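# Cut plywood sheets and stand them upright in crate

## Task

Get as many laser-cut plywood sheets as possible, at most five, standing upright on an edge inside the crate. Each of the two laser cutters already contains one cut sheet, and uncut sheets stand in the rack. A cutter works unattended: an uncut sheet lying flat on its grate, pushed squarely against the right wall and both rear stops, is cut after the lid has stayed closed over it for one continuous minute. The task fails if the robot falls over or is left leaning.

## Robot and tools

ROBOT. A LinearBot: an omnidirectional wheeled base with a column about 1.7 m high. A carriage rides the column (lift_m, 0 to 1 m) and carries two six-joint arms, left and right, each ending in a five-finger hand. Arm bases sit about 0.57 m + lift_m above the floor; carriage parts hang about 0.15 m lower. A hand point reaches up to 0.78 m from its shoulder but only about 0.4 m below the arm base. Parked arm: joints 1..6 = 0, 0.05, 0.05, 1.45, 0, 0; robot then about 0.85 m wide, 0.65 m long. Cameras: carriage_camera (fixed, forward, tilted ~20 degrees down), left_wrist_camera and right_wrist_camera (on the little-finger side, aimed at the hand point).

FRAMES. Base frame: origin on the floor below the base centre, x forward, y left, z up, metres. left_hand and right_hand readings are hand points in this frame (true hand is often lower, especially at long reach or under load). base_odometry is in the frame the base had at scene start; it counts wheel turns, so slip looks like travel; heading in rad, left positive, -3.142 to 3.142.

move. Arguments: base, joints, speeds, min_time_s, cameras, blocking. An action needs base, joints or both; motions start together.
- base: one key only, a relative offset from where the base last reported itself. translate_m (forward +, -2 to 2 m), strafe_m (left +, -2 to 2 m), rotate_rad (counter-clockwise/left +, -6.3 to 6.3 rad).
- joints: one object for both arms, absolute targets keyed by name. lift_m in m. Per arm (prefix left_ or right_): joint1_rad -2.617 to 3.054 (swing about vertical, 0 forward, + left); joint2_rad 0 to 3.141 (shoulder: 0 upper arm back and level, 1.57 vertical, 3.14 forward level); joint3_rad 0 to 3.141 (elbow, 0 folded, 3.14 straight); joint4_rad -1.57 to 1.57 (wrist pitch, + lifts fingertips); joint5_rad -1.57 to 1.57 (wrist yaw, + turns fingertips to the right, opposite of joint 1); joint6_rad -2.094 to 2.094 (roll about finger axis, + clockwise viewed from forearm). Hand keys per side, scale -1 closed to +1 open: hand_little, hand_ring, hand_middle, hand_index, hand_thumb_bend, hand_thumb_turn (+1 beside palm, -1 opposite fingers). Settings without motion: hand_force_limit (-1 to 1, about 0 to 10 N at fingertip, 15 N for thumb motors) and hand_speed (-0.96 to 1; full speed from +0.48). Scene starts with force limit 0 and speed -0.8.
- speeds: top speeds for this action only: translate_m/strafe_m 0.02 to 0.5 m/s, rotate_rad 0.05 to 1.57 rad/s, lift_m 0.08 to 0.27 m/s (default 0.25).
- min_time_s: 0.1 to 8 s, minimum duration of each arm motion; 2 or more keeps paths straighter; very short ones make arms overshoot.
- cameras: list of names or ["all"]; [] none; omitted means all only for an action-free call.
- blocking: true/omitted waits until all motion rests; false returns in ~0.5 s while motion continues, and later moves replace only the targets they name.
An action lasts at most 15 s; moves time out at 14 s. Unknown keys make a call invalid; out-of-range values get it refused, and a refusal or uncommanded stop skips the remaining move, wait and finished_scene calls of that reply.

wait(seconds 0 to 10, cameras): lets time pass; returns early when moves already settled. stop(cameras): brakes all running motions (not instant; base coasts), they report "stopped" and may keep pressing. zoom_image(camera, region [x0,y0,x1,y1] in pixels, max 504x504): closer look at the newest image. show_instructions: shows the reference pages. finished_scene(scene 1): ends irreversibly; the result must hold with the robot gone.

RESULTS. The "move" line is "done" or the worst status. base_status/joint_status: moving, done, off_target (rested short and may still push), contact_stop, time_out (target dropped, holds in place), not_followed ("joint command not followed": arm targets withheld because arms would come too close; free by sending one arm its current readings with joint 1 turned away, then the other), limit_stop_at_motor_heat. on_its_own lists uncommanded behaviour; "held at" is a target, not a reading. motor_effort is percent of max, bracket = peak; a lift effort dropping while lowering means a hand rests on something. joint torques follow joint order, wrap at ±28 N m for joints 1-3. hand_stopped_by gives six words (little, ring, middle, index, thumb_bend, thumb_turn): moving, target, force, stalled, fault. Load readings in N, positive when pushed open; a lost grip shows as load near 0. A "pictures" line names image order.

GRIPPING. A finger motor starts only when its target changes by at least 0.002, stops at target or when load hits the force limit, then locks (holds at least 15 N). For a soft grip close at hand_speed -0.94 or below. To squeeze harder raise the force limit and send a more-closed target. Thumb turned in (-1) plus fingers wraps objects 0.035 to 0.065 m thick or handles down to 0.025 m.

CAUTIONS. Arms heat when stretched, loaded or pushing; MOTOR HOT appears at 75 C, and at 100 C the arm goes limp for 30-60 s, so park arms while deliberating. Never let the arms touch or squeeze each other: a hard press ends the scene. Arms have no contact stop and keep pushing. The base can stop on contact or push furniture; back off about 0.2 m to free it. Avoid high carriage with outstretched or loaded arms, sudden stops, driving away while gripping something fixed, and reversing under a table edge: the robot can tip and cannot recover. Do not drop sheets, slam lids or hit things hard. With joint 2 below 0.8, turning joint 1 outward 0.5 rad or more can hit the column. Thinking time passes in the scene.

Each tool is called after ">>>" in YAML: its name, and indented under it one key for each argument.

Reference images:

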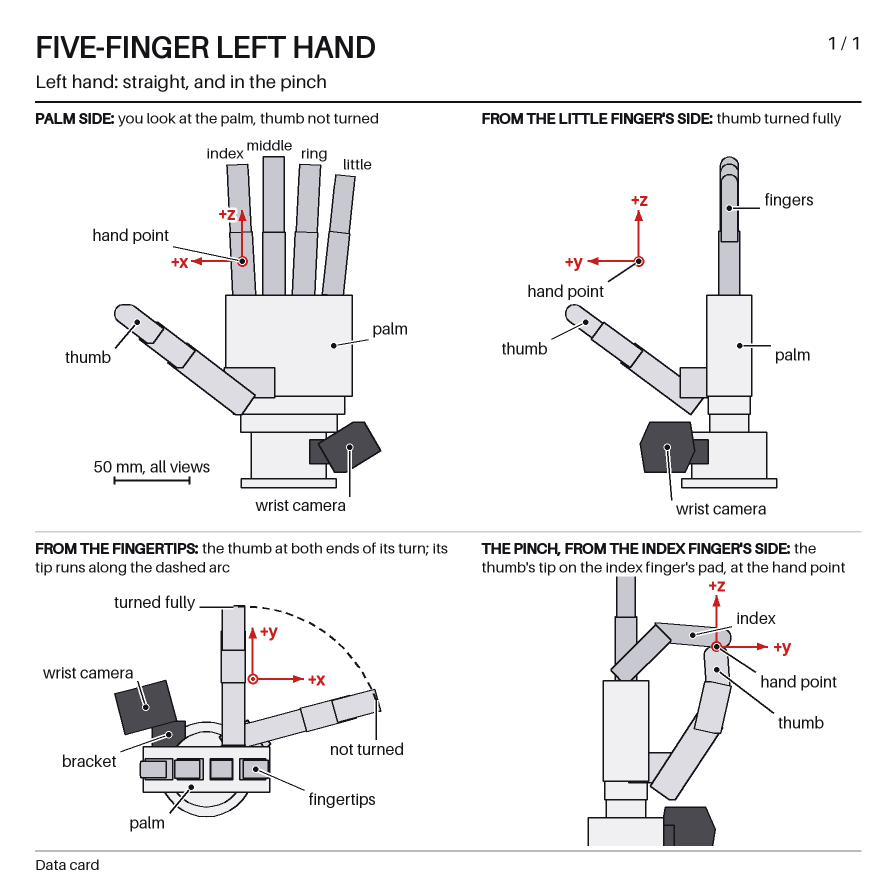

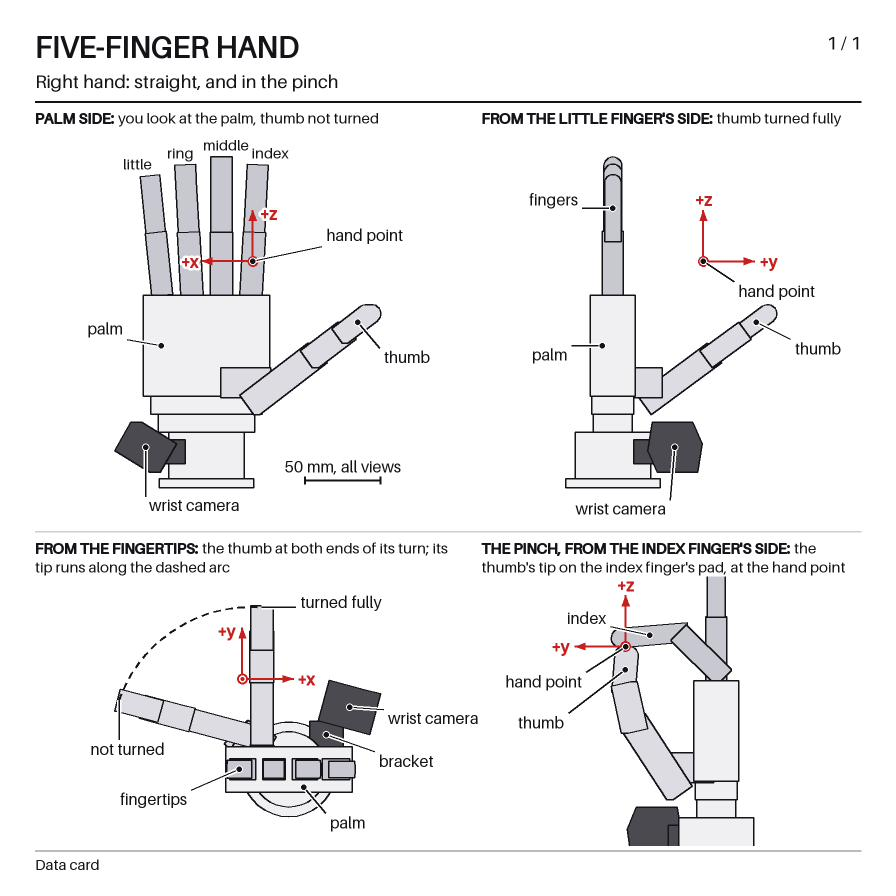

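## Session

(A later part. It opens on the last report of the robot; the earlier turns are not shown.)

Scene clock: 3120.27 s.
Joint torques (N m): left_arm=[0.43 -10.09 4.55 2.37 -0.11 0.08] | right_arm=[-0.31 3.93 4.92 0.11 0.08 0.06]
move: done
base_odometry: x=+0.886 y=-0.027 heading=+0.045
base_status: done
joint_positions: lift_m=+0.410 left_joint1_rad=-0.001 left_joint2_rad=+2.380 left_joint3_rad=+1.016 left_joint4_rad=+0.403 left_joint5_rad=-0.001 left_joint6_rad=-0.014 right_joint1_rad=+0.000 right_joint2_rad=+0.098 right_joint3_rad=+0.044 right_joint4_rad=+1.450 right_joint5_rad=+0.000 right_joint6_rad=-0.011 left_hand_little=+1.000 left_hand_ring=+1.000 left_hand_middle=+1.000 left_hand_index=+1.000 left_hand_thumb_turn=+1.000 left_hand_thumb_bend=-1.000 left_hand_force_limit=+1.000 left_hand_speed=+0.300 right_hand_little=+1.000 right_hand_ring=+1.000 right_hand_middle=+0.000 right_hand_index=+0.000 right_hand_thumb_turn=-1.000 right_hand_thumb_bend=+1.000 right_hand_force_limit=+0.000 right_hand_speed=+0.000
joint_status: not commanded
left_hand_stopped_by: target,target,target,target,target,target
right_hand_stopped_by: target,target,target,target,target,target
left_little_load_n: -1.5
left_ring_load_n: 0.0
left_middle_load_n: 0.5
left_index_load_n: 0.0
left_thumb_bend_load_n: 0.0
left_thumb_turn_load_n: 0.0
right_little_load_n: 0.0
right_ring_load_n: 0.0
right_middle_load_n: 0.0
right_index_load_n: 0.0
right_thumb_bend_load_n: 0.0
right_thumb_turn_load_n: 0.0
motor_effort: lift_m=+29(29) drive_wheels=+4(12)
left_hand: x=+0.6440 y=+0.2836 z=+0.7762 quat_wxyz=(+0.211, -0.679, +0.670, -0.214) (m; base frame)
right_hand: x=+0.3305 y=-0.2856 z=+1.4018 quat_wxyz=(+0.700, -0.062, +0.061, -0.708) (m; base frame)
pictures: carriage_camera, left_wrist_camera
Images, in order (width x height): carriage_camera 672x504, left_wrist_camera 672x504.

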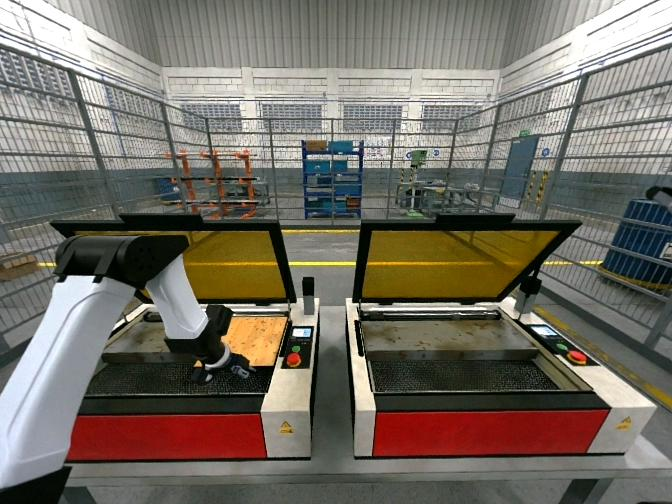

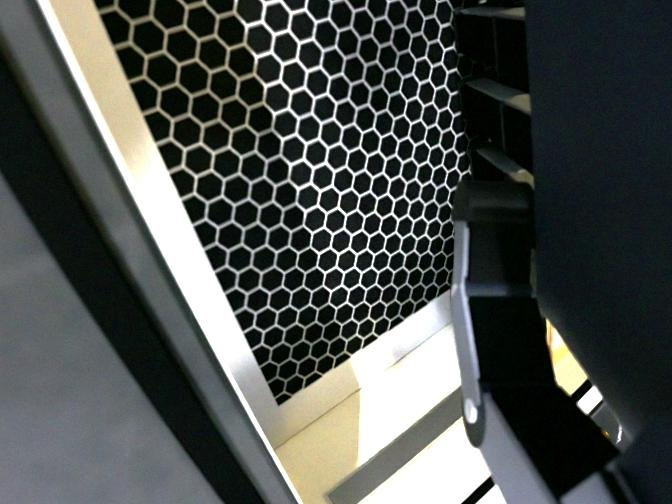

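>>> move:
  joints: {"lift_m": 0.45, "left_joint4_rad": 0.5}
  speeds: {"lift_m": 0.08}
  cameras: ["carriage_camera"]

>>> zoom_image:
  camera: "carriage_camera"
  region: [170, 270, 330, 430]

Scene clock: 3123.77 s.
Joint torques (N m): left_arm=[0.43 -9.92 4.52 2.64 -0.11 0.08] | right_arm=[-0.32 3.93 4.93 0.12 0.08 0.06]
move: off_target
base_odometry: x=+0.886 y=-0.027 heading=+0.045
base_status: not commanded
joint_positions: lift_m=+0.450 left_joint1_rad=-0.001 left_joint2_rad=+2.380 left_joint3_rad=+1.016 left_joint4_rad=+0.417 left_joint5_rad=-0.001 left_joint6_rad=-0.013 right_joint1_rad=+0.000 right_joint2_rad=+0.098 right_joint3_rad=+0.044 right_joint4_rad=+1.449 right_joint5_rad=+0.000 right_joint6_rad=-0.011 left_hand_little=+1.000 left_hand_ring=+1.000 left_hand_middle=+1.000 left_hand_index=+1.000 left_hand_thumb_turn=+1.000 left_hand_thumb_bend=-1.000 left_hand_force_limit=+1.000 left_hand_speed=+0.300 right_hand_little=+1.000 right_hand_ring=+1.000 right_hand_middle=+0.000 right_hand_index=+0.000 right_hand_thumb_turn=-1.000 right_hand_thumb_bend=+1.000 right_hand_force_limit=+0.000 right_hand_speed=+0.000
joint_status: left_joint4_rad off_target (ended at +0.417, target +0.500); the others done
left_hand_stopped_by: target,target,target,target,target,target
right_hand_stopped_by: target,target,target,target,target,target
left_little_load_n: 0.0
left_ring_load_n: -0.5
left_middle_load_n: 0.0
left_index_load_n: 0.0
left_thumb_bend_load_n: -0.5
left_thumb_turn_load_n: 0.0
right_little_load_n: 0.0
right_ring_load_n: 0.0
right_middle_load_n: 0.0
right_index_load_n: 0.0
right_thumb_bend_load_n: 0.0
right_thumb_turn_load_n: 0.0
motor_effort: lift_m=+36(43) drive_wheels=+4(5)
left_hand: x=+0.6474 y=+0.2838 z=+0.8170 quat_wxyz=(+0.216, -0.677, +0.669, -0.218) (m; base frame)
right_hand: x=+0.3306 y=-0.2856 z=+1.4410 quat_wxyz=(+0.700, -0.062, +0.061, -0.708) (m; base frame)
pictures: carriage_camera
Images, in order (width x height): carriage_camera 672x504.

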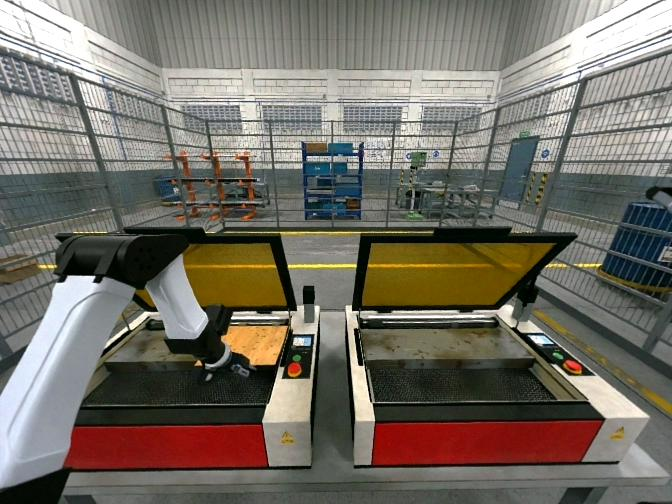

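Scaled by 3.150 from the camera's 672x504 image, which has a finer 960x720 frame.

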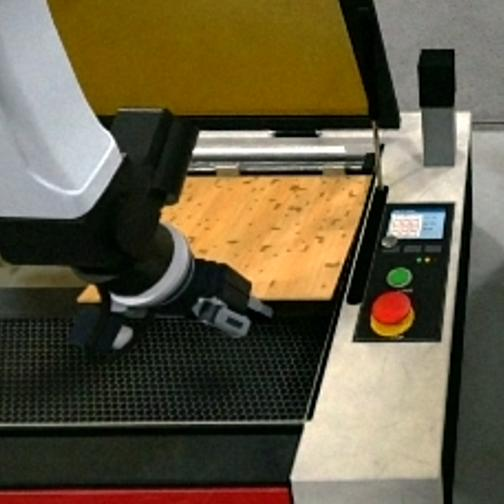

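>>> move:
  base: {"translate_m": 0.01}
  joints: {"lift_m": 0.47, "left_joint4_rad": 0.56}
  speeds: {"lift_m": 0.08, "translate_m": 0.04}

>>> move:
  joints: {"lift_m": 0.50, "left_joint4_rad": 0.68}
  speeds: {"lift_m": 0.08}
  min_time_s: 0.7
  cameras: ["carriage_camera"]

>>> zoom_image:
  camera: "carriage_camera"
  region: [170, 260, 330, 420]

Scene clock: 3127.97 s.
Joint torques (N m): left_arm=[0.32 -9.95 5.05 3.3 -0.09 0.07] | right_arm=[-0.32 3.9 4.93 0.11 0.07 0.06]
move: off_target
base_odometry: x=+0.896 y=-0.026 heading=+0.045
base_status: done
joint_positions: lift_m=+0.470 left_joint1_rad=-0.001 left_joint2_rad=+2.380 left_joint3_rad=+1.010 left_joint4_rad=+0.413 left_joint5_rad=-0.001 left_joint6_rad=-0.013 right_joint1_rad=+0.000 right_joint2_rad=+0.098 right_joint3_rad=+0.044 right_joint4_rad=+1.449 right_joint5_rad=+0.000 right_joint6_rad=-0.011 left_hand_little=+1.000 left_hand_ring=+1.000 left_hand_middle=+1.000 left_hand_index=+1.000 left_hand_thumb_turn=+1.000 left_hand_thumb_bend=-1.000 left_hand_force_limit=+1.000 left_hand_speed=+0.300 right_hand_little=+1.000 right_hand_ring=+1.000 right_hand_middle=+0.000 right_hand_index=+0.000 right_hand_thumb_turn=-1.000 right_hand_thumb_bend=+1.000 right_hand_force_limit=+0.000 right_hand_speed=+0.000
joint_status: left_joint4_rad off_target (ended at +0.413, target +0.560); the others done
left_hand_stopped_by: target,target,target,target,target,target
right_hand_stopped_by: target,target,target,target,target,target
left_little_load_n: -0.5
left_ring_load_n: -1.0
left_middle_load_n: 0.0
left_index_load_n: 0.0
left_thumb_bend_load_n: 0.0
left_thumb_turn_load_n: 0.0
right_little_load_n: 0.0
right_ring_load_n: 0.0
right_middle_load_n: 0.0
right_index_load_n: 0.0
right_thumb_bend_load_n: 0.0
right_thumb_turn_load_n: 0.0
motor_effort: lift_m=+35(43) drive_wheels=+4(10)
left_hand: x=+0.6433 y=+0.2838 z=+0.8352 quat_wxyz=(+0.212, -0.678, +0.670, -0.215) (m; base frame)
right_hand: x=+0.3306 y=-0.2856 z=+1.4611 quat_wxyz=(+0.700, -0.062, +0.061, -0.708) (m; base frame)
pictures: none

Scene clock: 3128.97 s.
Joint torques (N m): left_arm=[0.43 -10.04 5.55 3.7 -0.03 0.07] | right_arm=[-0.31 3.95 4.93 0.11 0.07 0.06]
move: off_target
base_odometry: x=+0.896 y=-0.026 heading=+0.045
base_status: not commanded
joint_positions: lift_m=+0.500 left_joint1_rad=-0.001 left_joint2_rad=+2.381 left_joint3_rad=+1.005 left_joint4_rad=+0.514 left_joint5_rad=-0.010 left_joint6_rad=-0.013 right_joint1_rad=+0.000 right_joint2_rad=+0.098 right_joint3_rad=+0.044 right_joint4_rad=+1.449 right_joint5_rad=+0.000 right_joint6_rad=-0.011 left_hand_little=+1.000 left_hand_ring=+1.000 left_hand_middle=+1.000 left_hand_index=+1.000 left_hand_thumb_turn=+1.000 left_hand_thumb_bend=-1.000 left_hand_force_limit=+1.000 left_hand_speed=+0.300 right_hand_little=+1.000 right_hand_ring=+1.000 right_hand_middle=+0.000 right_hand_index=+0.000 right_hand_thumb_turn=-1.000 right_hand_thumb_bend=+1.000 right_hand_force_limit=+0.000 right_hand_speed=+0.000
joint_status: left_joint4_rad off_target (ended at +0.514, target +0.680); the others done
left_hand_stopped_by: target,target,target,target,target,target
right_hand_stopped_by: target,target,target,target,target,target
left_little_load_n: 0.0
left_ring_load_n: -1.0
left_middle_load_n: 0.0
left_index_load_n: 0.0
left_thumb_bend_load_n: 0.0
left_thumb_turn_load_n: 0.0
right_little_load_n: 0.0
right_ring_load_n: -0.5
right_middle_load_n: 0.0
right_index_load_n: 0.0
right_thumb_bend_load_n: 0.0
right_thumb_turn_load_n: 0.0
motor_effort: lift_m=+35(43) drive_wheels=+5(5)
left_hand: x=+0.6664 y=+0.2855 z=+0.8758 quat_wxyz=(+0.247, -0.668, +0.658, -0.244) (m; base frame)
right_hand: x=+0.3306 y=-0.2856 z=+1.4911 quat_wxyz=(+0.700, -0.062, +0.061, -0.708) (m; base frame)
pictures: carriage_camera
Images, in order (width x height): carriage_camera 672x504.

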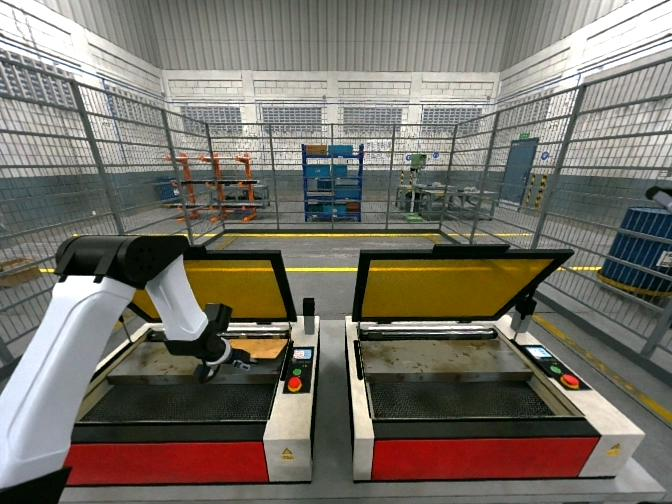

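Scaled by 3.150 from the camera's 672x504 image, which has a finer 960x720 frame.

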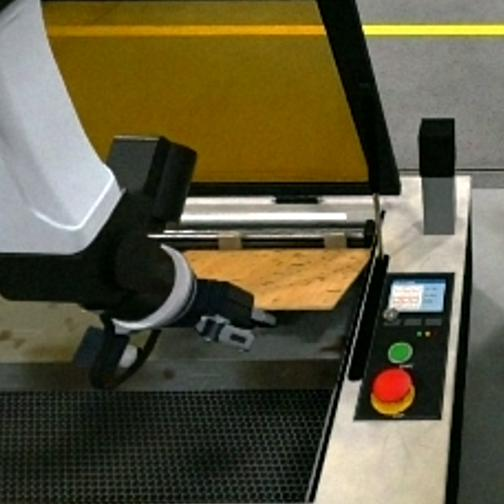

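>>> move:
  base: {"translate_m": 0.015}
  joints: {"lift_m": 0.52, "left_joint4_rad": 0.88}
  speeds: {"lift_m": 0.08, "translate_m": 0.04}
  min_time_s: 0.8

>>> move:
  base: {"translate_m": 0.015}
  joints: {"lift_m": 0.535, "left_joint4_rad": 1.0}
  speeds: {"lift_m": 0.08, "translate_m": 0.04}
  min_time_s: 0.8
  cameras: ["carriage_camera"]

>>> zoom_image:
  camera: "carriage_camera"
  region: [170, 260, 330, 420]

Scene clock: 3137.67 s.
Joint torques (N m): left_arm=[0.43 -10.3 5.68 2.63 -0.02 0.04] | right_arm=[-0.31 3.96 4.92 0.12 0.07 0.06]
move: done
base_odometry: x=+0.911 y=-0.026 heading=+0.044
base_status: done
joint_positions: lift_m=+0.520 left_joint1_rad=-0.001 left_joint2_rad=+2.381 left_joint3_rad=+1.008 left_joint4_rad=+0.849 left_joint5_rad=-0.010 left_joint6_rad=-0.009 right_joint1_rad=+0.000 right_joint2_rad=+0.098 right_joint3_rad=+0.044 right_joint4_rad=+1.449 right_joint5_rad=+0.000 right_joint6_rad=-0.011 left_hand_little=+1.000 left_hand_ring=+1.000 left_hand_middle=+1.000 left_hand_index=+1.000 left_hand_thumb_turn=+1.000 left_hand_thumb_bend=-1.000 left_hand_force_limit=+1.000 left_hand_speed=+0.300 right_hand_little=+1.000 right_hand_ring=+1.000 right_hand_middle=+0.000 right_hand_index=+0.000 right_hand_thumb_turn=-1.000 right_hand_thumb_bend=+1.000 right_hand_force_limit=+0.000 right_hand_speed=+0.000
joint_status: all done
left_hand_stopped_by: target,target,target,target,target,target
right_hand_stopped_by: target,target,target,target,target,target
left_little_load_n: 0.0
left_ring_load_n: 0.0
left_middle_load_n: -0.5
left_index_load_n: 0.0
left_thumb_bend_load_n: 0.0
left_thumb_turn_load_n: 0.0
right_little_load_n: 0.0
right_ring_load_n: 0.0
right_middle_load_n: 0.0
right_index_load_n: 0.0
right_thumb_bend_load_n: 0.0
right_thumb_turn_load_n: 0.0
motor_effort: lift_m=+36(43) drive_wheels=+4(12)
left_hand: x=+0.7400 y=+0.2855 z=+0.9526 quat_wxyz=(+0.355, -0.616, +0.608, -0.352) (m; base frame)
right_hand: x=+0.3306 y=-0.2856 z=+1.5111 quat_wxyz=(+0.700, -0.062, +0.061, -0.708) (m; base frame)
pictures: none

Scene clock: 3138.83 s.
Joint torques (N m): left_arm=[0.43 -10.59 5.78 2.65 -0.02 0.03] | right_arm=[-0.31 4.01 4.93 0.11 0.07 0.06]
move: done
base_odometry: x=+0.926 y=-0.025 heading=+0.044
base_status: done
joint_positions: lift_m=+0.535 left_joint1_rad=-0.001 left_joint2_rad=+2.381 left_joint3_rad=+1.008 left_joint4_rad=+0.979 left_joint5_rad=-0.009 left_joint6_rad=-0.009 right_joint1_rad=+0.000 right_joint2_rad=+0.098 right_joint3_rad=+0.044 right_joint4_rad=+1.449 right_joint5_rad=+0.000 right_joint6_rad=-0.011 left_hand_little=+1.000 left_hand_ring=+1.000 left_hand_middle=+1.000 left_hand_index=+1.000 left_hand_thumb_turn=+1.000 left_hand_thumb_bend=-1.000 left_hand_force_limit=+1.000 left_hand_speed=+0.300 right_hand_little=+1.000 right_hand_ring=+1.000 right_hand_middle=+0.000 right_hand_index=+0.000 right_hand_thumb_turn=-1.000 right_hand_thumb_bend=+1.000 right_hand_force_limit=+0.000 right_hand_speed=+0.000
joint_status: all done
left_hand_stopped_by: target,target,target,target,target,target
right_hand_stopped_by: target,target,target,target,target,target
left_little_load_n: 0.0
left_ring_load_n: 0.0
left_middle_load_n: 0.0
left_index_load_n: 0.0
left_thumb_bend_load_n: 0.0
left_thumb_turn_load_n: 0.0
right_little_load_n: 0.0
right_ring_load_n: 0.0
right_middle_load_n: 0.0
right_index_load_n: 0.0
right_thumb_bend_load_n: 0.0
right_thumb_turn_load_n: 0.0
motor_effort: lift_m=+37(44) drive_wheels=+4(11)
left_hand: x=+0.7624 y=+0.2854 z=+0.9953 quat_wxyz=(+0.393, -0.592, +0.584, -0.392) (m; base frame)
right_hand: x=+0.3307 y=-0.2856 z=+1.5260 quat_wxyz=(+0.700, -0.062, +0.062, -0.708) (m; base frame)
pictures: carriage_camera
Images, in order (width x height): carriage_camera 672x504.

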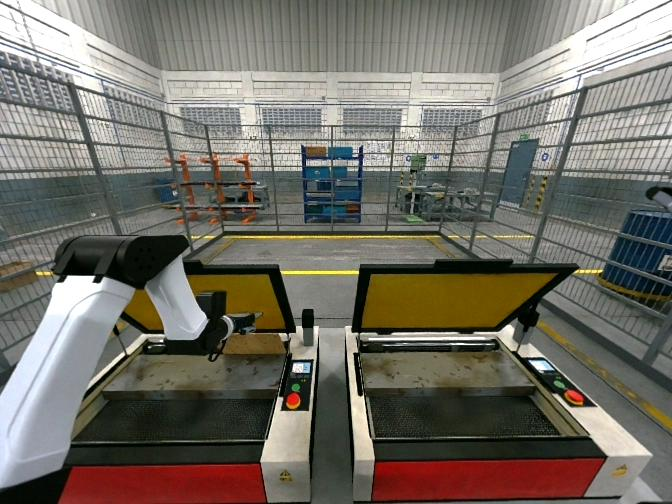

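Scaled by 3.150 from the camera's 672x504 image, which has a finer 960x720 frame.

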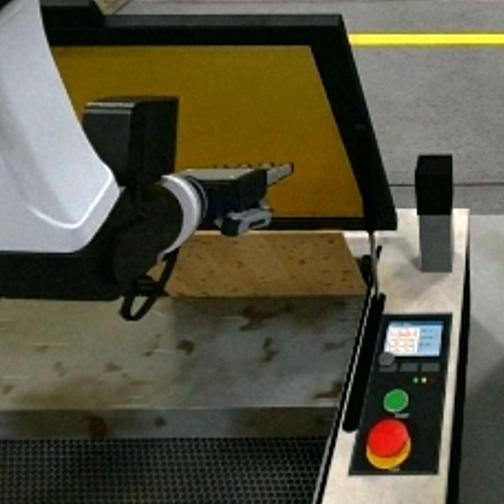

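>>> move:
  base: {"translate_m": -0.21}
  speeds: {"translate_m": 0.15}

>>> move:
  joints: {"left_joint1_rad": 0, "left_joint2_rad": 2.492, "left_joint3_rad": 1.454, "left_joint4_rad": 1.488, "left_joint5_rad": 0, "left_joint6_rad": 0, "lift_m": 0.3, "left_hand_speed": 0.3, "left_hand_thumb_bend": 1, "left_hand_thumb_turn": -1}
  min_time_s: 2
  cameras: ["carriage_camera"]

>>> zoom_image:
  camera: "carriage_camera"
  region: [160, 210, 320, 330]

Scene clock: 3145.43 s.
Joint torques (N m): left_arm=[0.43 -10.47 5.78 2.61 -0.03 0.04] | right_arm=[-0.32 3.95 4.92 0.11 0.07 0.06]
move: done
base_odometry: x=+0.716 y=-0.035 heading=+0.044
base_status: done
joint_positions: lift_m=+0.535 left_joint1_rad=-0.001 left_joint2_rad=+2.381 left_joint3_rad=+1.008 left_joint4_rad=+0.982 left_joint5_rad=-0.009 left_joint6_rad=-0.009 right_joint1_rad=+0.000 right_joint2_rad=+0.098 right_joint3_rad=+0.044 right_joint4_rad=+1.449 right_joint5_rad=+0.000 right_joint6_rad=-0.011 left_hand_little=+1.000 left_hand_ring=+1.000 left_hand_middle=+1.000 left_hand_index=+1.000 left_hand_thumb_turn=+1.000 left_hand_thumb_bend=-1.000 left_hand_force_limit=+1.000 left_hand_speed=+0.300 right_hand_little=+1.000 right_hand_ring=+1.000 right_hand_middle=+0.000 right_hand_index=+0.000 right_hand_thumb_turn=-1.000 right_hand_thumb_bend=+1.000 right_hand_force_limit=+0.000 right_hand_speed=+0.000
joint_status: not commanded
left_hand_stopped_by: target,target,target,target,target,target
right_hand_stopped_by: target,target,target,target,target,target
left_little_load_n: 0.0
left_ring_load_n: 0.0
left_middle_load_n: 0.0
left_index_load_n: 0.0
left_thumb_bend_load_n: 0.0
left_thumb_turn_load_n: 0.0
right_little_load_n: 0.0
right_ring_load_n: 0.0
right_middle_load_n: 0.0
right_index_load_n: 0.0
right_thumb_bend_load_n: 0.0
right_thumb_turn_load_n: 0.0
motor_effort: lift_m=+37(37) drive_wheels=+2(9)
left_hand: x=+0.7628 y=+0.2853 z=+0.9959 quat_wxyz=(+0.394, -0.592, +0.583, -0.393) (m; base frame)
right_hand: x=+0.3307 y=-0.2856 z=+1.5260 quat_wxyz=(+0.700, -0.062, +0.062, -0.708) (m; base frame)
pictures: none

Scene clock: 3147.73 s.
Joint torques (N m): left_arm=[0.4 -9.65 7.73 2.43 -0.03 0.03] | right_arm=[-0.31 3.95 4.93 0.12 0.07 0.06]
move: done
base_odometry: x=+0.716 y=-0.035 heading=+0.044
base_status: not commanded
joint_positions: lift_m=+0.300 left_joint1_rad=-0.001 left_joint2_rad=+2.475 left_joint3_rad=+1.427 left_joint4_rad=+1.466 left_joint5_rad=-0.009 left_joint6_rad=-0.009 right_joint1_rad=+0.000 right_joint2_rad=+0.098 right_joint3_rad=+0.044 right_joint4_rad=+1.449 right_joint5_rad=+0.000 right_joint6_rad=-0.011 left_hand_little=+1.000 left_hand_ring=+1.000 left_hand_middle=+1.000 left_hand_index=+1.000 left_hand_thumb_turn=-1.000 left_hand_thumb_bend=+1.000 left_hand_force_limit=+1.000 left_hand_speed=+0.300 right_hand_little=+1.000 right_hand_ring=+1.000 right_hand_middle=+0.000 right_hand_index=+0.000 right_hand_thumb_turn=-1.000 right_hand_thumb_bend=+1.000 right_hand_force_limit=+0.000 right_hand_speed=+0.000
joint_status: all done
left_hand_stopped_by: target,target,target,target,target,target
right_hand_stopped_by: target,target,target,target,target,target
left_little_load_n: 0.0
left_ring_load_n: 0.0
left_middle_load_n: 0.0
left_index_load_n: 0.0
left_thumb_bend_load_n: 0.0
left_thumb_turn_load_n: 0.0
right_little_load_n: 0.0
right_ring_load_n: 0.0
right_middle_load_n: 0.0
right_index_load_n: 0.0
right_thumb_bend_load_n: 0.0
right_thumb_turn_load_n: 0.0
motor_effort: lift_m=+30(31) drive_wheels=+1(2)
left_hand: x=+0.8906 y=+0.2852 z=+1.0008 quat_wxyz=(+0.592, -0.389, +0.381, -0.594) (m; base frame)
right_hand: x=+0.3307 y=-0.2856 z=+1.2916 quat_wxyz=(+0.700, -0.062, +0.062, -0.708) (m; base frame)
pictures: carriage_camera
Images, in order (width x height): carriage_camera 672x504.

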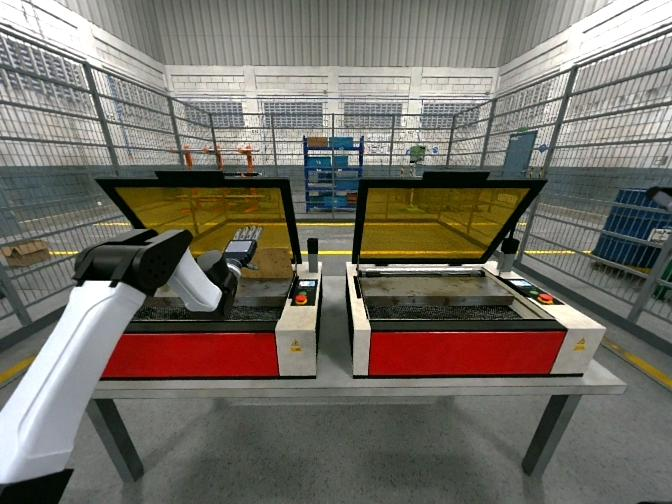

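Scaled by 3.150 from the camera's 672x504 image, which has a finer 960x720 frame.

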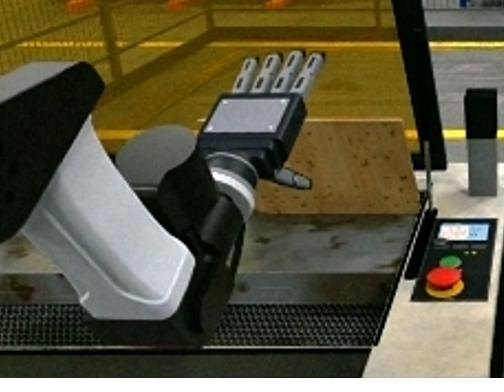

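>>> move:
  base: {"strafe_m": 0.02}
  speeds: {"strafe_m": 0.05}

>>> move:
  base: {"translate_m": 0.08}
  joints: {"lift_m": 0.282}
  speeds: {"translate_m": 0.06, "lift_m": 0.08}
  cameras: ["carriage_camera", "left_wrist_camera"]

>>> zoom_image:
  camera: "carriage_camera"
  region: [160, 210, 320, 330]

Scene clock: 3154.10 s.
Joint torques (N m): left_arm=[0.24 -9.65 7.73 2.42 -0.05 0.04] | right_arm=[-0.27 3.93 4.93 0.12 0.07 0.06]
move: done
base_odometry: x=+0.715 y=-0.015 heading=+0.044
base_status: done
joint_positions: lift_m=+0.300 left_joint1_rad=+0.002 left_joint2_rad=+2.475 left_joint3_rad=+1.427 left_joint4_rad=+1.469 left_joint5_rad=-0.006 left_joint6_rad=-0.009 right_joint1_rad=+0.000 right_joint2_rad=+0.098 right_joint3_rad=+0.044 right_joint4_rad=+1.449 right_joint5_rad=+0.000 right_joint6_rad=-0.011 left_hand_little=+1.000 left_hand_ring=+1.000 left_hand_middle=+1.000 left_hand_index=+1.000 left_hand_thumb_turn=-1.000 left_hand_thumb_bend=+1.000 left_hand_force_limit=+1.000 left_hand_speed=+0.300 right_hand_little=+1.000 right_hand_ring=+1.000 right_hand_middle=+0.000 right_hand_index=+0.000 right_hand_thumb_turn=-1.000 right_hand_thumb_bend=+1.000 right_hand_force_limit=+0.000 right_hand_speed=+0.000
joint_status: not commanded
left_hand_stopped_by: target,target,target,target,target,target
right_hand_stopped_by: target,target,target,target,target,target
left_little_load_n: 0.0
left_ring_load_n: 0.0
left_middle_load_n: 0.0
left_index_load_n: 0.0
left_thumb_bend_load_n: 0.0
left_thumb_turn_load_n: 0.0
right_little_load_n: 0.0
right_ring_load_n: 0.0
right_middle_load_n: -0.5
right_index_load_n: 0.0
right_thumb_bend_load_n: 0.0
right_thumb_turn_load_n: 0.0
motor_effort: lift_m=+30(30) drive_wheels=+0(5)
left_hand: x=+0.8904 y=+0.2867 z=+1.0012 quat_wxyz=(+0.592, -0.388, +0.381, -0.594) (m; base frame)
right_hand: x=+0.3307 y=-0.2855 z=+1.2916 quat_wxyz=(+0.700, -0.062, +0.061, -0.708) (m; base frame)
pictures: none

Scene clock: 3155.97 s.
Joint torques (N m): left_arm=[0.14 -10.36 7.45 2.3 -0.05 0.03] | right_arm=[-0.31 3.95 4.93 0.12 0.08 0.06]
move: done
base_odometry: x=+0.795 y=-0.011 heading=+0.044
base_status: done
joint_positions: lift_m=+0.282 left_joint1_rad=+0.002 left_joint2_rad=+2.484 left_joint3_rad=+1.430 left_joint4_rad=+1.479 left_joint5_rad=-0.006 left_joint6_rad=-0.009 right_joint1_rad=+0.000 right_joint2_rad=+0.098 right_joint3_rad=+0.044 right_joint4_rad=+1.449 right_joint5_rad=+0.000 right_joint6_rad=-0.011 left_hand_little=+1.000 left_hand_ring=+1.000 left_hand_middle=+1.000 left_hand_index=+1.000 left_hand_thumb_turn=-1.000 left_hand_thumb_bend=+1.000 left_hand_force_limit=+1.000 left_hand_speed=+0.300 right_hand_little=+1.000 right_hand_ring=+1.000 right_hand_middle=+0.000 right_hand_index=+0.000 right_hand_thumb_turn=-1.000 right_hand_thumb_bend=+1.000 right_hand_force_limit=+0.000 right_hand_speed=+0.000
joint_status: all done
left_hand_stopped_by: target,target,target,target,target,target
right_hand_stopped_by: target,target,target,target,target,target
left_little_load_n: 0.0
left_ring_load_n: 0.0
left_middle_load_n: 0.0
left_index_load_n: 0.0
left_thumb_bend_load_n: 0.0
left_thumb_turn_load_n: 0.0
right_little_load_n: 0.0
right_ring_load_n: 0.0
right_middle_load_n: 0.0
right_index_load_n: 0.0
right_thumb_bend_load_n: 0.0
right_thumb_turn_load_n: 0.0
motor_effort: lift_m=+29(31) drive_wheels=-2(7)
left_hand: x=+0.8906 y=+0.2867 z=+0.9819 quat_wxyz=(+0.593, -0.387, +0.379, -0.595) (m; base frame)
right_hand: x=+0.3307 y=-0.2855 z=+1.2737 quat_wxyz=(+0.700, -0.062, +0.061, -0.708) (m; base frame)
pictures: carriage_camera, left_wrist_camera
Images, in order (width x height): carriage_camera 672x504, left_wrist_camera 672x504.

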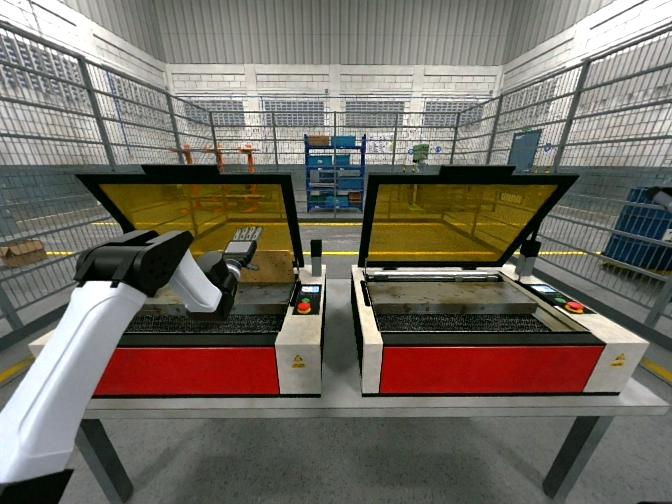

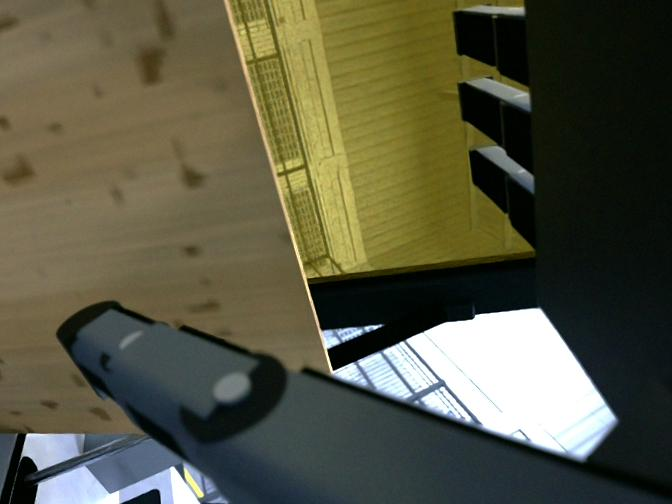

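Scaled by 3.150 from the camera's 672x504 image, which has a finer 960x720 frame.

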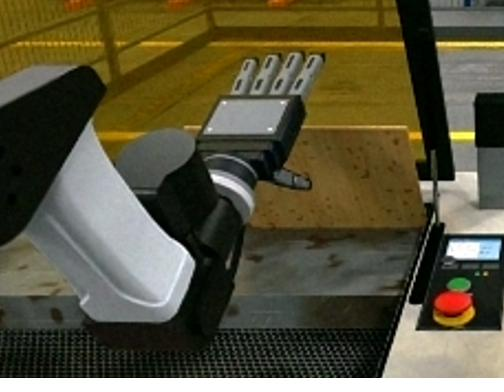

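>>> move:
  base: {"translate_m": 0.035}
  speeds: {"translate_m": 0.05}

>>> move:
  joints: {"left_hand_speed": 0, "left_hand_force_limit": 0.2, "left_hand_index": 0, "left_hand_middle": 0, "left_hand_thumb_bend": 0}
  cameras: ["left_wrist_camera"]

>>> move:
  base: {"translate_m": 0.012}
  joints: {"lift_m": 0.266}
  speeds: {"translate_m": 0.03, "lift_m": 0.08}
  cameras: ["left_wrist_camera"]

Scene clock: 3160.07 s.
Joint torques (N m): left_arm=[0.17 -10.47 7.42 2.3 -0.05 0.03] | right_arm=[-0.31 4 4.93 0.11 0.08 0.06]
move: done
base_odometry: x=+0.830 y=-0.009 heading=+0.045
base_status: done
joint_positions: lift_m=+0.282 left_joint1_rad=+0.002 left_joint2_rad=+2.484 left_joint3_rad=+1.430 left_joint4_rad=+1.479 left_joint5_rad=-0.006 left_joint6_rad=-0.009 right_joint1_rad=+0.000 right_joint2_rad=+0.098 right_joint3_rad=+0.044 right_joint4_rad=+1.450 right_joint5_rad=+0.000 right_joint6_rad=-0.011 left_hand_little=+1.000 left_hand_ring=+1.000 left_hand_middle=+1.000 left_hand_index=+1.000 left_hand_thumb_turn=-1.000 left_hand_thumb_bend=+1.000 left_hand_force_limit=+1.000 left_hand_speed=+0.300 right_hand_little=+1.000 right_hand_ring=+1.000 right_hand_middle=+0.000 right_hand_index=+0.000 right_hand_thumb_turn=-1.000 right_hand_thumb_bend=+1.000 right_hand_force_limit=+0.000 right_hand_speed=+0.000
joint_status: not commanded
left_hand_stopped_by: target,target,target,target,target,target
right_hand_stopped_by: target,target,target,target,target,target
left_little_load_n: 0.0
left_ring_load_n: 0.0
left_middle_load_n: 0.0
left_index_load_n: 0.0
left_thumb_bend_load_n: 0.0
left_thumb_turn_load_n: 0.0
right_little_load_n: 0.0
right_ring_load_n: 0.0
right_middle_load_n: 0.0
right_index_load_n: 0.0
right_thumb_bend_load_n: 0.0
right_thumb_turn_load_n: 0.0
motor_effort: lift_m=+29(29) drive_wheels=-2(12)
left_hand: x=+0.8906 y=+0.2867 z=+0.9820 quat_wxyz=(+0.593, -0.387, +0.379, -0.595) (m; base frame)
right_hand: x=+0.3305 y=-0.2855 z=+1.2737 quat_wxyz=(+0.700, -0.062, +0.061, -0.708) (m; base frame)
pictures: none

Scene clock: 3161.27 s.
Joint torques (N m): left_arm=[0.14 -10.4 7.43 2.3 -0.05 0.03] | right_arm=[-0.31 3.95 4.93 0.11 0.08 0.06]
move: done
base_odometry: x=+0.830 y=-0.009 heading=+0.045
base_status: not commanded
joint_positions: lift_m=+0.282 left_joint1_rad=+0.002 left_joint2_rad=+2.484 left_joint3_rad=+1.430 left_joint4_rad=+1.479 left_joint5_rad=-0.006 left_joint6_rad=-0.009 right_joint1_rad=+0.000 right_joint2_rad=+0.098 right_joint3_rad=+0.044 right_joint4_rad=+1.450 right_joint5_rad=+0.000 right_joint6_rad=-0.011 left_hand_little=+1.000 left_hand_ring=+1.000 left_hand_middle=+0.000 left_hand_index=+0.000 left_hand_thumb_turn=-1.000 left_hand_thumb_bend=+0.000 left_hand_force_limit=+0.200 left_hand_speed=+0.000 right_hand_little=+1.000 right_hand_ring=+1.000 right_hand_middle=+0.000 right_hand_index=+0.000 right_hand_thumb_turn=-1.000 right_hand_thumb_bend=+1.000 right_hand_force_limit=+0.000 right_hand_speed=+0.000
joint_status: all done
left_hand_stopped_by: target,target,target,target,target,target
right_hand_stopped_by: target,target,target,target,target,target
left_little_load_n: 0.0
left_ring_load_n: 0.0
left_middle_load_n: 0.0
left_index_load_n: 0.0
left_thumb_bend_load_n: 0.0
left_thumb_turn_load_n: 0.0
right_little_load_n: -0.5
right_ring_load_n: 0.0
right_middle_load_n: 0.0
right_index_load_n: 0.0
right_thumb_bend_load_n: 0.0
right_thumb_turn_load_n: 0.0
motor_effort: lift_m=+29(29) drive_wheels=-2(2)
left_hand: x=+0.8906 y=+0.2867 z=+0.9820 quat_wxyz=(+0.593, -0.387, +0.379, -0.595) (m; base frame)
right_hand: x=+0.3305 y=-0.2855 z=+1.2737 quat_wxyz=(+0.700, -0.062, +0.061, -0.708) (m; base frame)
pictures: left_wrist_camera
Images, in order (width x height): left_wrist_camera 672x504.

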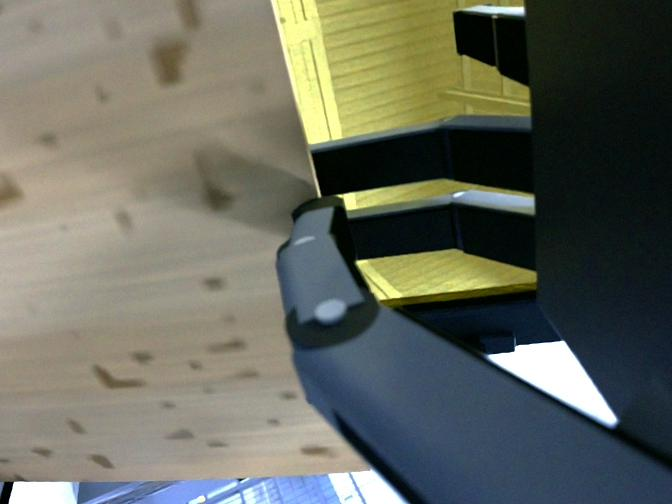

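Scene clock: 3162.20 s.
Joint torques (N m): left_arm=[0.27 -10.76 7.28 2.21 -0.05 0.03] | right_arm=[-0.31 3.97 4.93 0.13 0.08 0.06]
move: done
base_odometry: x=+0.842 y=-0.009 heading=+0.045
base_status: done
joint_positions: lift_m=+0.266 left_joint1_rad=+0.002 left_joint2_rad=+2.487 left_joint3_rad=+1.431 left_joint4_rad=+1.483 left_joint5_rad=-0.006 left_joint6_rad=-0.009 right_joint1_rad=+0.000 right_joint2_rad=+0.098 right_joint3_rad=+0.044 right_joint4_rad=+1.448 right_joint5_rad=+0.000 right_joint6_rad=-0.011 left_hand_little=+1.000 left_hand_ring=+1.000 left_hand_middle=+0.000 left_hand_index=+0.000 left_hand_thumb_turn=-1.000 left_hand_thumb_bend=+0.000 left_hand_force_limit=+0.200 left_hand_speed=+0.000 right_hand_little=+1.000 right_hand_ring=+1.000 right_hand_middle=+0.000 right_hand_index=+0.000 right_hand_thumb_turn=-1.000 right_hand_thumb_bend=+1.000 right_hand_force_limit=+0.000 right_hand_speed=+0.000
joint_status: all done
left_hand_stopped_by: target,target,target,target,target,target
right_hand_stopped_by: target,target,target,target,target,target
left_little_load_n: 0.0
left_ring_load_n: 0.5
left_middle_load_n: 0.0
left_index_load_n: 0.0
left_thumb_bend_load_n: 0.0
left_thumb_turn_load_n: 0.0
right_little_load_n: 0.0
right_ring_load_n: 0.0
right_middle_load_n: 0.0
right_index_load_n: 0.0
right_thumb_bend_load_n: 0.0
right_thumb_turn_load_n: 0.0
motor_effort: lift_m=+30(30) drive_wheels=+4(11)
left_hand: x=+0.8907 y=+0.2867 z=+0.9656 quat_wxyz=(+0.594, -0.386, +0.379, -0.596) (m; base frame)
right_hand: x=+0.3309 y=-0.2856 z=+1.2575 quat_wxyz=(+0.700, -0.063, +0.062, -0.708) (m; base frame)
pictures: left_wrist_camera
Images, in order (width x height): left_wrist_camera 672x504.

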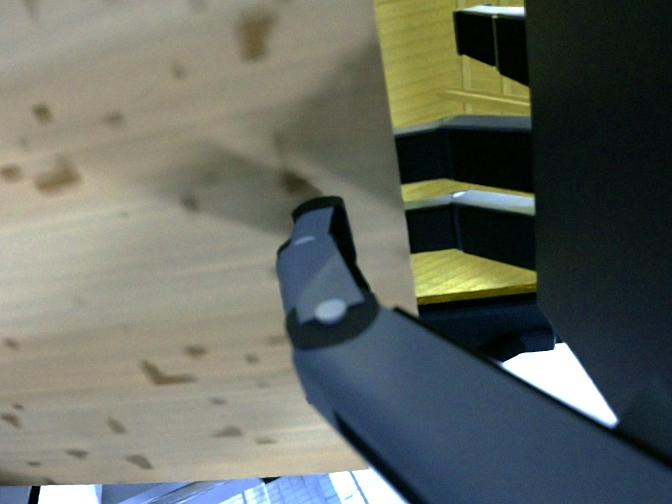

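>>> move:
  joints: {"left_hand_speed": -0.85, "left_hand_index": -0.6, "left_hand_middle": -0.6}

>>> move:
  joints: {"left_hand_speed": -0.75, "left_hand_force_limit": 1, "left_hand_index": -0.5, "left_hand_middle": -0.5, "left_hand_thumb_bend": -0.1}

>>> move:
  base: {"translate_m": -0.03}
  joints: {"lift_m": 0.33}
  speeds: {"translate_m": 0.05, "lift_m": 0.1}

>>> move:
  base: {"translate_m": -0.08}
  joints: {"lift_m": 0.43}
  speeds: {"translate_m": 0.08, "lift_m": 0.12}
  cameras: ["carriage_camera"]

Scene clock: 3167.00 s.
Joint torques (N m): left_arm=[0.16 -10.7 7.31 2.22 -0.04 0.03] | right_arm=[-0.31 3.95 4.93 0.13 0.08 0.06]
move: off_target
base_odometry: x=+0.842 y=-0.009 heading=+0.045
base_status: not commanded
joint_positions: lift_m=+0.266 left_joint1_rad=+0.002 left_joint2_rad=+2.487 left_joint3_rad=+1.431 left_joint4_rad=+1.485 left_joint5_rad=-0.007 left_joint6_rad=-0.009 right_joint1_rad=+0.000 right_joint2_rad=+0.098 right_joint3_rad=+0.044 right_joint4_rad=+1.448 right_joint5_rad=+0.000 right_joint6_rad=-0.011 left_hand_little=+1.000 left_hand_ring=+1.000 left_hand_middle=-0.176 left_hand_index=-0.176 left_hand_thumb_turn=-1.000 left_hand_thumb_bend=+0.001 left_hand_force_limit=+0.200 left_hand_speed=-0.850 right_hand_little=+1.000 right_hand_ring=+1.000 right_hand_middle=+0.000 right_hand_index=+0.000 right_hand_thumb_turn=-1.000 right_hand_thumb_bend=+1.000 right_hand_force_limit=+0.000 right_hand_speed=+0.000
joint_status: left_hand_middle off_target (ended at -0.176, target -0.600); left_hand_index off_target (ended at -0.176, target -0.600); the others done
left_hand_stopped_by: target,target,force,force,target,target
right_hand_stopped_by: target,target,target,target,target,target
left_little_load_n: -0.5
left_ring_load_n: 0.0
left_middle_load_n: 7.0
left_index_load_n: 7.5
left_thumb_bend_load_n: 2.0
left_thumb_turn_load_n: -0.5
right_little_load_n: 0.0
right_ring_load_n: 0.0
right_middle_load_n: 0.0
right_index_load_n: 0.0
right_thumb_bend_load_n: 0.0
right_thumb_turn_load_n: 0.0
motor_effort: lift_m=+30(30) drive_wheels=+4(4)
left_hand: x=+0.8906 y=+0.2869 z=+0.9660 quat_wxyz=(+0.594, -0.386, +0.378, -0.596) (m; base frame)
right_hand: x=+0.3309 y=-0.2856 z=+1.2575 quat_wxyz=(+0.700, -0.063, +0.062, -0.708) (m; base frame)
pictures: none

Scene clock: 3167.53 s.
Joint torques (N m): left_arm=[0.17 -10.69 7.3 2.22 -0.04 0.03] | right_arm=[-0.31 3.95 4.93 0.13 0.08 0.06]
move: off_target
base_odometry: x=+0.842 y=-0.009 heading=+0.045
base_status: not commanded
joint_positions: lift_m=+0.266 left_joint1_rad=+0.002 left_joint2_rad=+2.487 left_joint3_rad=+1.431 left_joint4_rad=+1.485 left_joint5_rad=-0.007 left_joint6_rad=-0.009 right_joint1_rad=+0.000 right_joint2_rad=+0.098 right_joint3_rad=+0.044 right_joint4_rad=+1.448 right_joint5_rad=+0.000 right_joint6_rad=-0.011 left_hand_little=+1.000 left_hand_ring=+1.000 left_hand_middle=-0.185 left_hand_index=-0.184 left_hand_thumb_turn=-1.000 left_hand_thumb_bend=-0.034 left_hand_force_limit=+1.000 left_hand_speed=-0.750 right_hand_little=+1.000 right_hand_ring=+1.000 right_hand_middle=+0.000 right_hand_index=+0.000 right_hand_thumb_turn=-1.000 right_hand_thumb_bend=+1.000 right_hand_force_limit=+0.000 right_hand_speed=+0.000
joint_status: left_hand_middle off_target (ended at -0.185, target -0.500); left_hand_index off_target (ended at -0.184, target -0.500); left_hand_thumb_bend off_target (ended at -0.034, target -0.100); the others done
left_hand_stopped_by: target,target,force,force,force,target
right_hand_stopped_by: target,target,target,target,target,target
left_little_load_n: 0.0
left_ring_load_n: 0.0
left_middle_load_n: 12.0
left_index_load_n: 11.5
left_thumb_bend_load_n: 14.0
left_thumb_turn_load_n: 0.0
right_little_load_n: 0.0
right_ring_load_n: 0.0
right_middle_load_n: 0.0
right_index_load_n: -0.5
right_thumb_bend_load_n: 0.0
right_thumb_turn_load_n: 0.0
motor_effort: lift_m=+30(30) drive_wheels=+4(4)
left_hand: x=+0.8906 y=+0.2869 z=+0.9660 quat_wxyz=(+0.594, -0.386, +0.378, -0.596) (m; base frame)
right_hand: x=+0.3309 y=-0.2856 z=+1.2575 quat_wxyz=(+0.700, -0.063, +0.062, -0.708) (m; base frame)
pictures: none

Scene clock: 3168.70 s.
Joint torques (N m): left_arm=[0.14 -11.12 7.3 2.51 -0.02 0] | right_arm=[-0.31 3.96 4.94 0.13 0.08 0.06]
move: done
base_odometry: x=+0.812 y=-0.010 heading=+0.045
base_status: done
joint_positions: lift_m=+0.330 left_joint1_rad=+0.002 left_joint2_rad=+2.490 left_joint3_rad=+1.431 left_joint4_rad=+1.463 left_joint5_rad=-0.009 left_joint6_rad=-0.007 right_joint1_rad=+0.000 right_joint2_rad=+0.098 right_joint3_rad=+0.044 right_joint4_rad=+1.448 right_joint5_rad=+0.000 right_joint6_rad=-0.011 left_hand_little=+1.000 left_hand_ring=+1.000 left_hand_middle=-0.184 left_hand_index=-0.184 left_hand_thumb_turn=-1.000 left_hand_thumb_bend=-0.034 left_hand_force_limit=+1.000 left_hand_speed=-0.750 right_hand_little=+1.000 right_hand_ring=+1.000 right_hand_middle=+0.000 right_hand_index=+0.000 right_hand_thumb_turn=-1.000 right_hand_thumb_bend=+1.000 right_hand_force_limit=+0.000 right_hand_speed=+0.000
joint_status: all done
left_hand_stopped_by: target,target,force,force,force,target
right_hand_stopped_by: target,target,target,target,target,target
left_little_load_n: 0.0
left_ring_load_n: 0.0
left_middle_load_n: 8.5
left_index_load_n: 7.0
left_thumb_bend_load_n: 9.0
left_thumb_turn_load_n: -0.5
right_little_load_n: 0.0
right_ring_load_n: 0.0
right_middle_load_n: 0.0
right_index_load_n: 0.0
right_thumb_bend_load_n: 0.0
right_thumb_turn_load_n: 0.0
motor_effort: lift_m=+37(44) drive_wheels=+1(10)
left_hand: x=+0.8920 y=+0.2876 z=+1.0214 quat_wxyz=(+0.591, -0.394, +0.385, -0.590) (m; base frame)
right_hand: x=+0.3309 y=-0.2856 z=+1.3209 quat_wxyz=(+0.700, -0.063, +0.062, -0.708) (m; base frame)
pictures: none

Scene clock: 3170.33 s.
Joint torques (N m): left_arm=[0.23 -11.51 7.21 2.74 -0.03 0] | right_arm=[-0.31 3.95 4.9 0.14 0.07 0.06]
move: done
base_odometry: x=+0.732 y=-0.013 heading=+0.045
base_status: done
joint_positions: lift_m=+0.430 left_joint1_rad=+0.002 left_joint2_rad=+2.495 left_joint3_rad=+1.431 left_joint4_rad=+1.445 left_joint5_rad=-0.009 left_joint6_rad=-0.007 right_joint1_rad=+0.000 right_joint2_rad=+0.098 right_joint3_rad=+0.044 right_joint4_rad=+1.448 right_joint5_rad=+0.000 right_joint6_rad=-0.011 left_hand_little=+1.000 left_hand_ring=+1.000 left_hand_middle=-0.184 left_hand_index=-0.184 left_hand_thumb_turn=-1.000 left_hand_thumb_bend=-0.034 left_hand_force_limit=+1.000 left_hand_speed=-0.750 right_hand_little=+1.000 right_hand_ring=+1.000 right_hand_middle=+0.000 right_hand_index=+0.000 right_hand_thumb_turn=-1.000 right_hand_thumb_bend=+1.000 right_hand_force_limit=+0.000 right_hand_speed=+0.000
joint_status: all done
left_hand_stopped_by: target,target,force,force,force,target
right_hand_stopped_by: target,target,target,target,target,target
left_little_load_n: 0.0
left_ring_load_n: 0.0
left_middle_load_n: 8.5
left_index_load_n: 7.5
left_thumb_bend_load_n: 9.0
left_thumb_turn_load_n: -0.5
right_little_load_n: 0.0
right_ring_load_n: 0.0
right_middle_load_n: 0.0
right_index_load_n: 0.0
right_thumb_bend_load_n: 0.0
right_thumb_turn_load_n: 0.0
motor_effort: lift_m=+36(43) drive_wheels=-1(9)
left_hand: x=+0.8929 y=+0.2876 z=+1.1132 quat_wxyz=(+0.586, -0.400, +0.392, -0.585) (m; base frame)
right_hand: x=+0.3310 y=-0.2856 z=+1.4209 quat_wxyz=(+0.700, -0.063, +0.062, -0.708) (m; base frame)
pictures: carriage_camera
Images, in order (width x height): carriage_camera 672x504.

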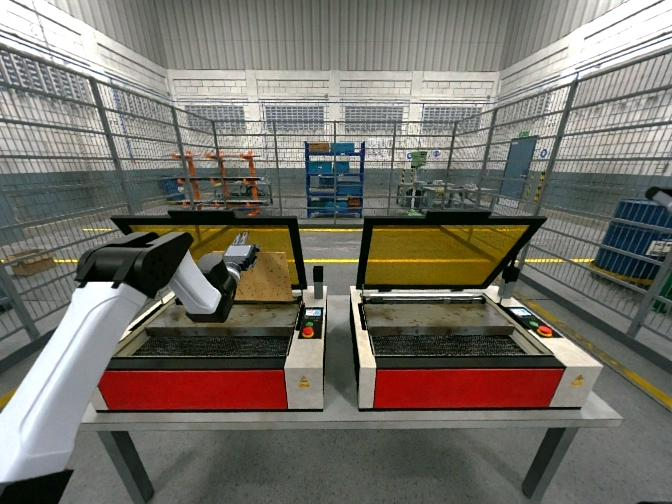

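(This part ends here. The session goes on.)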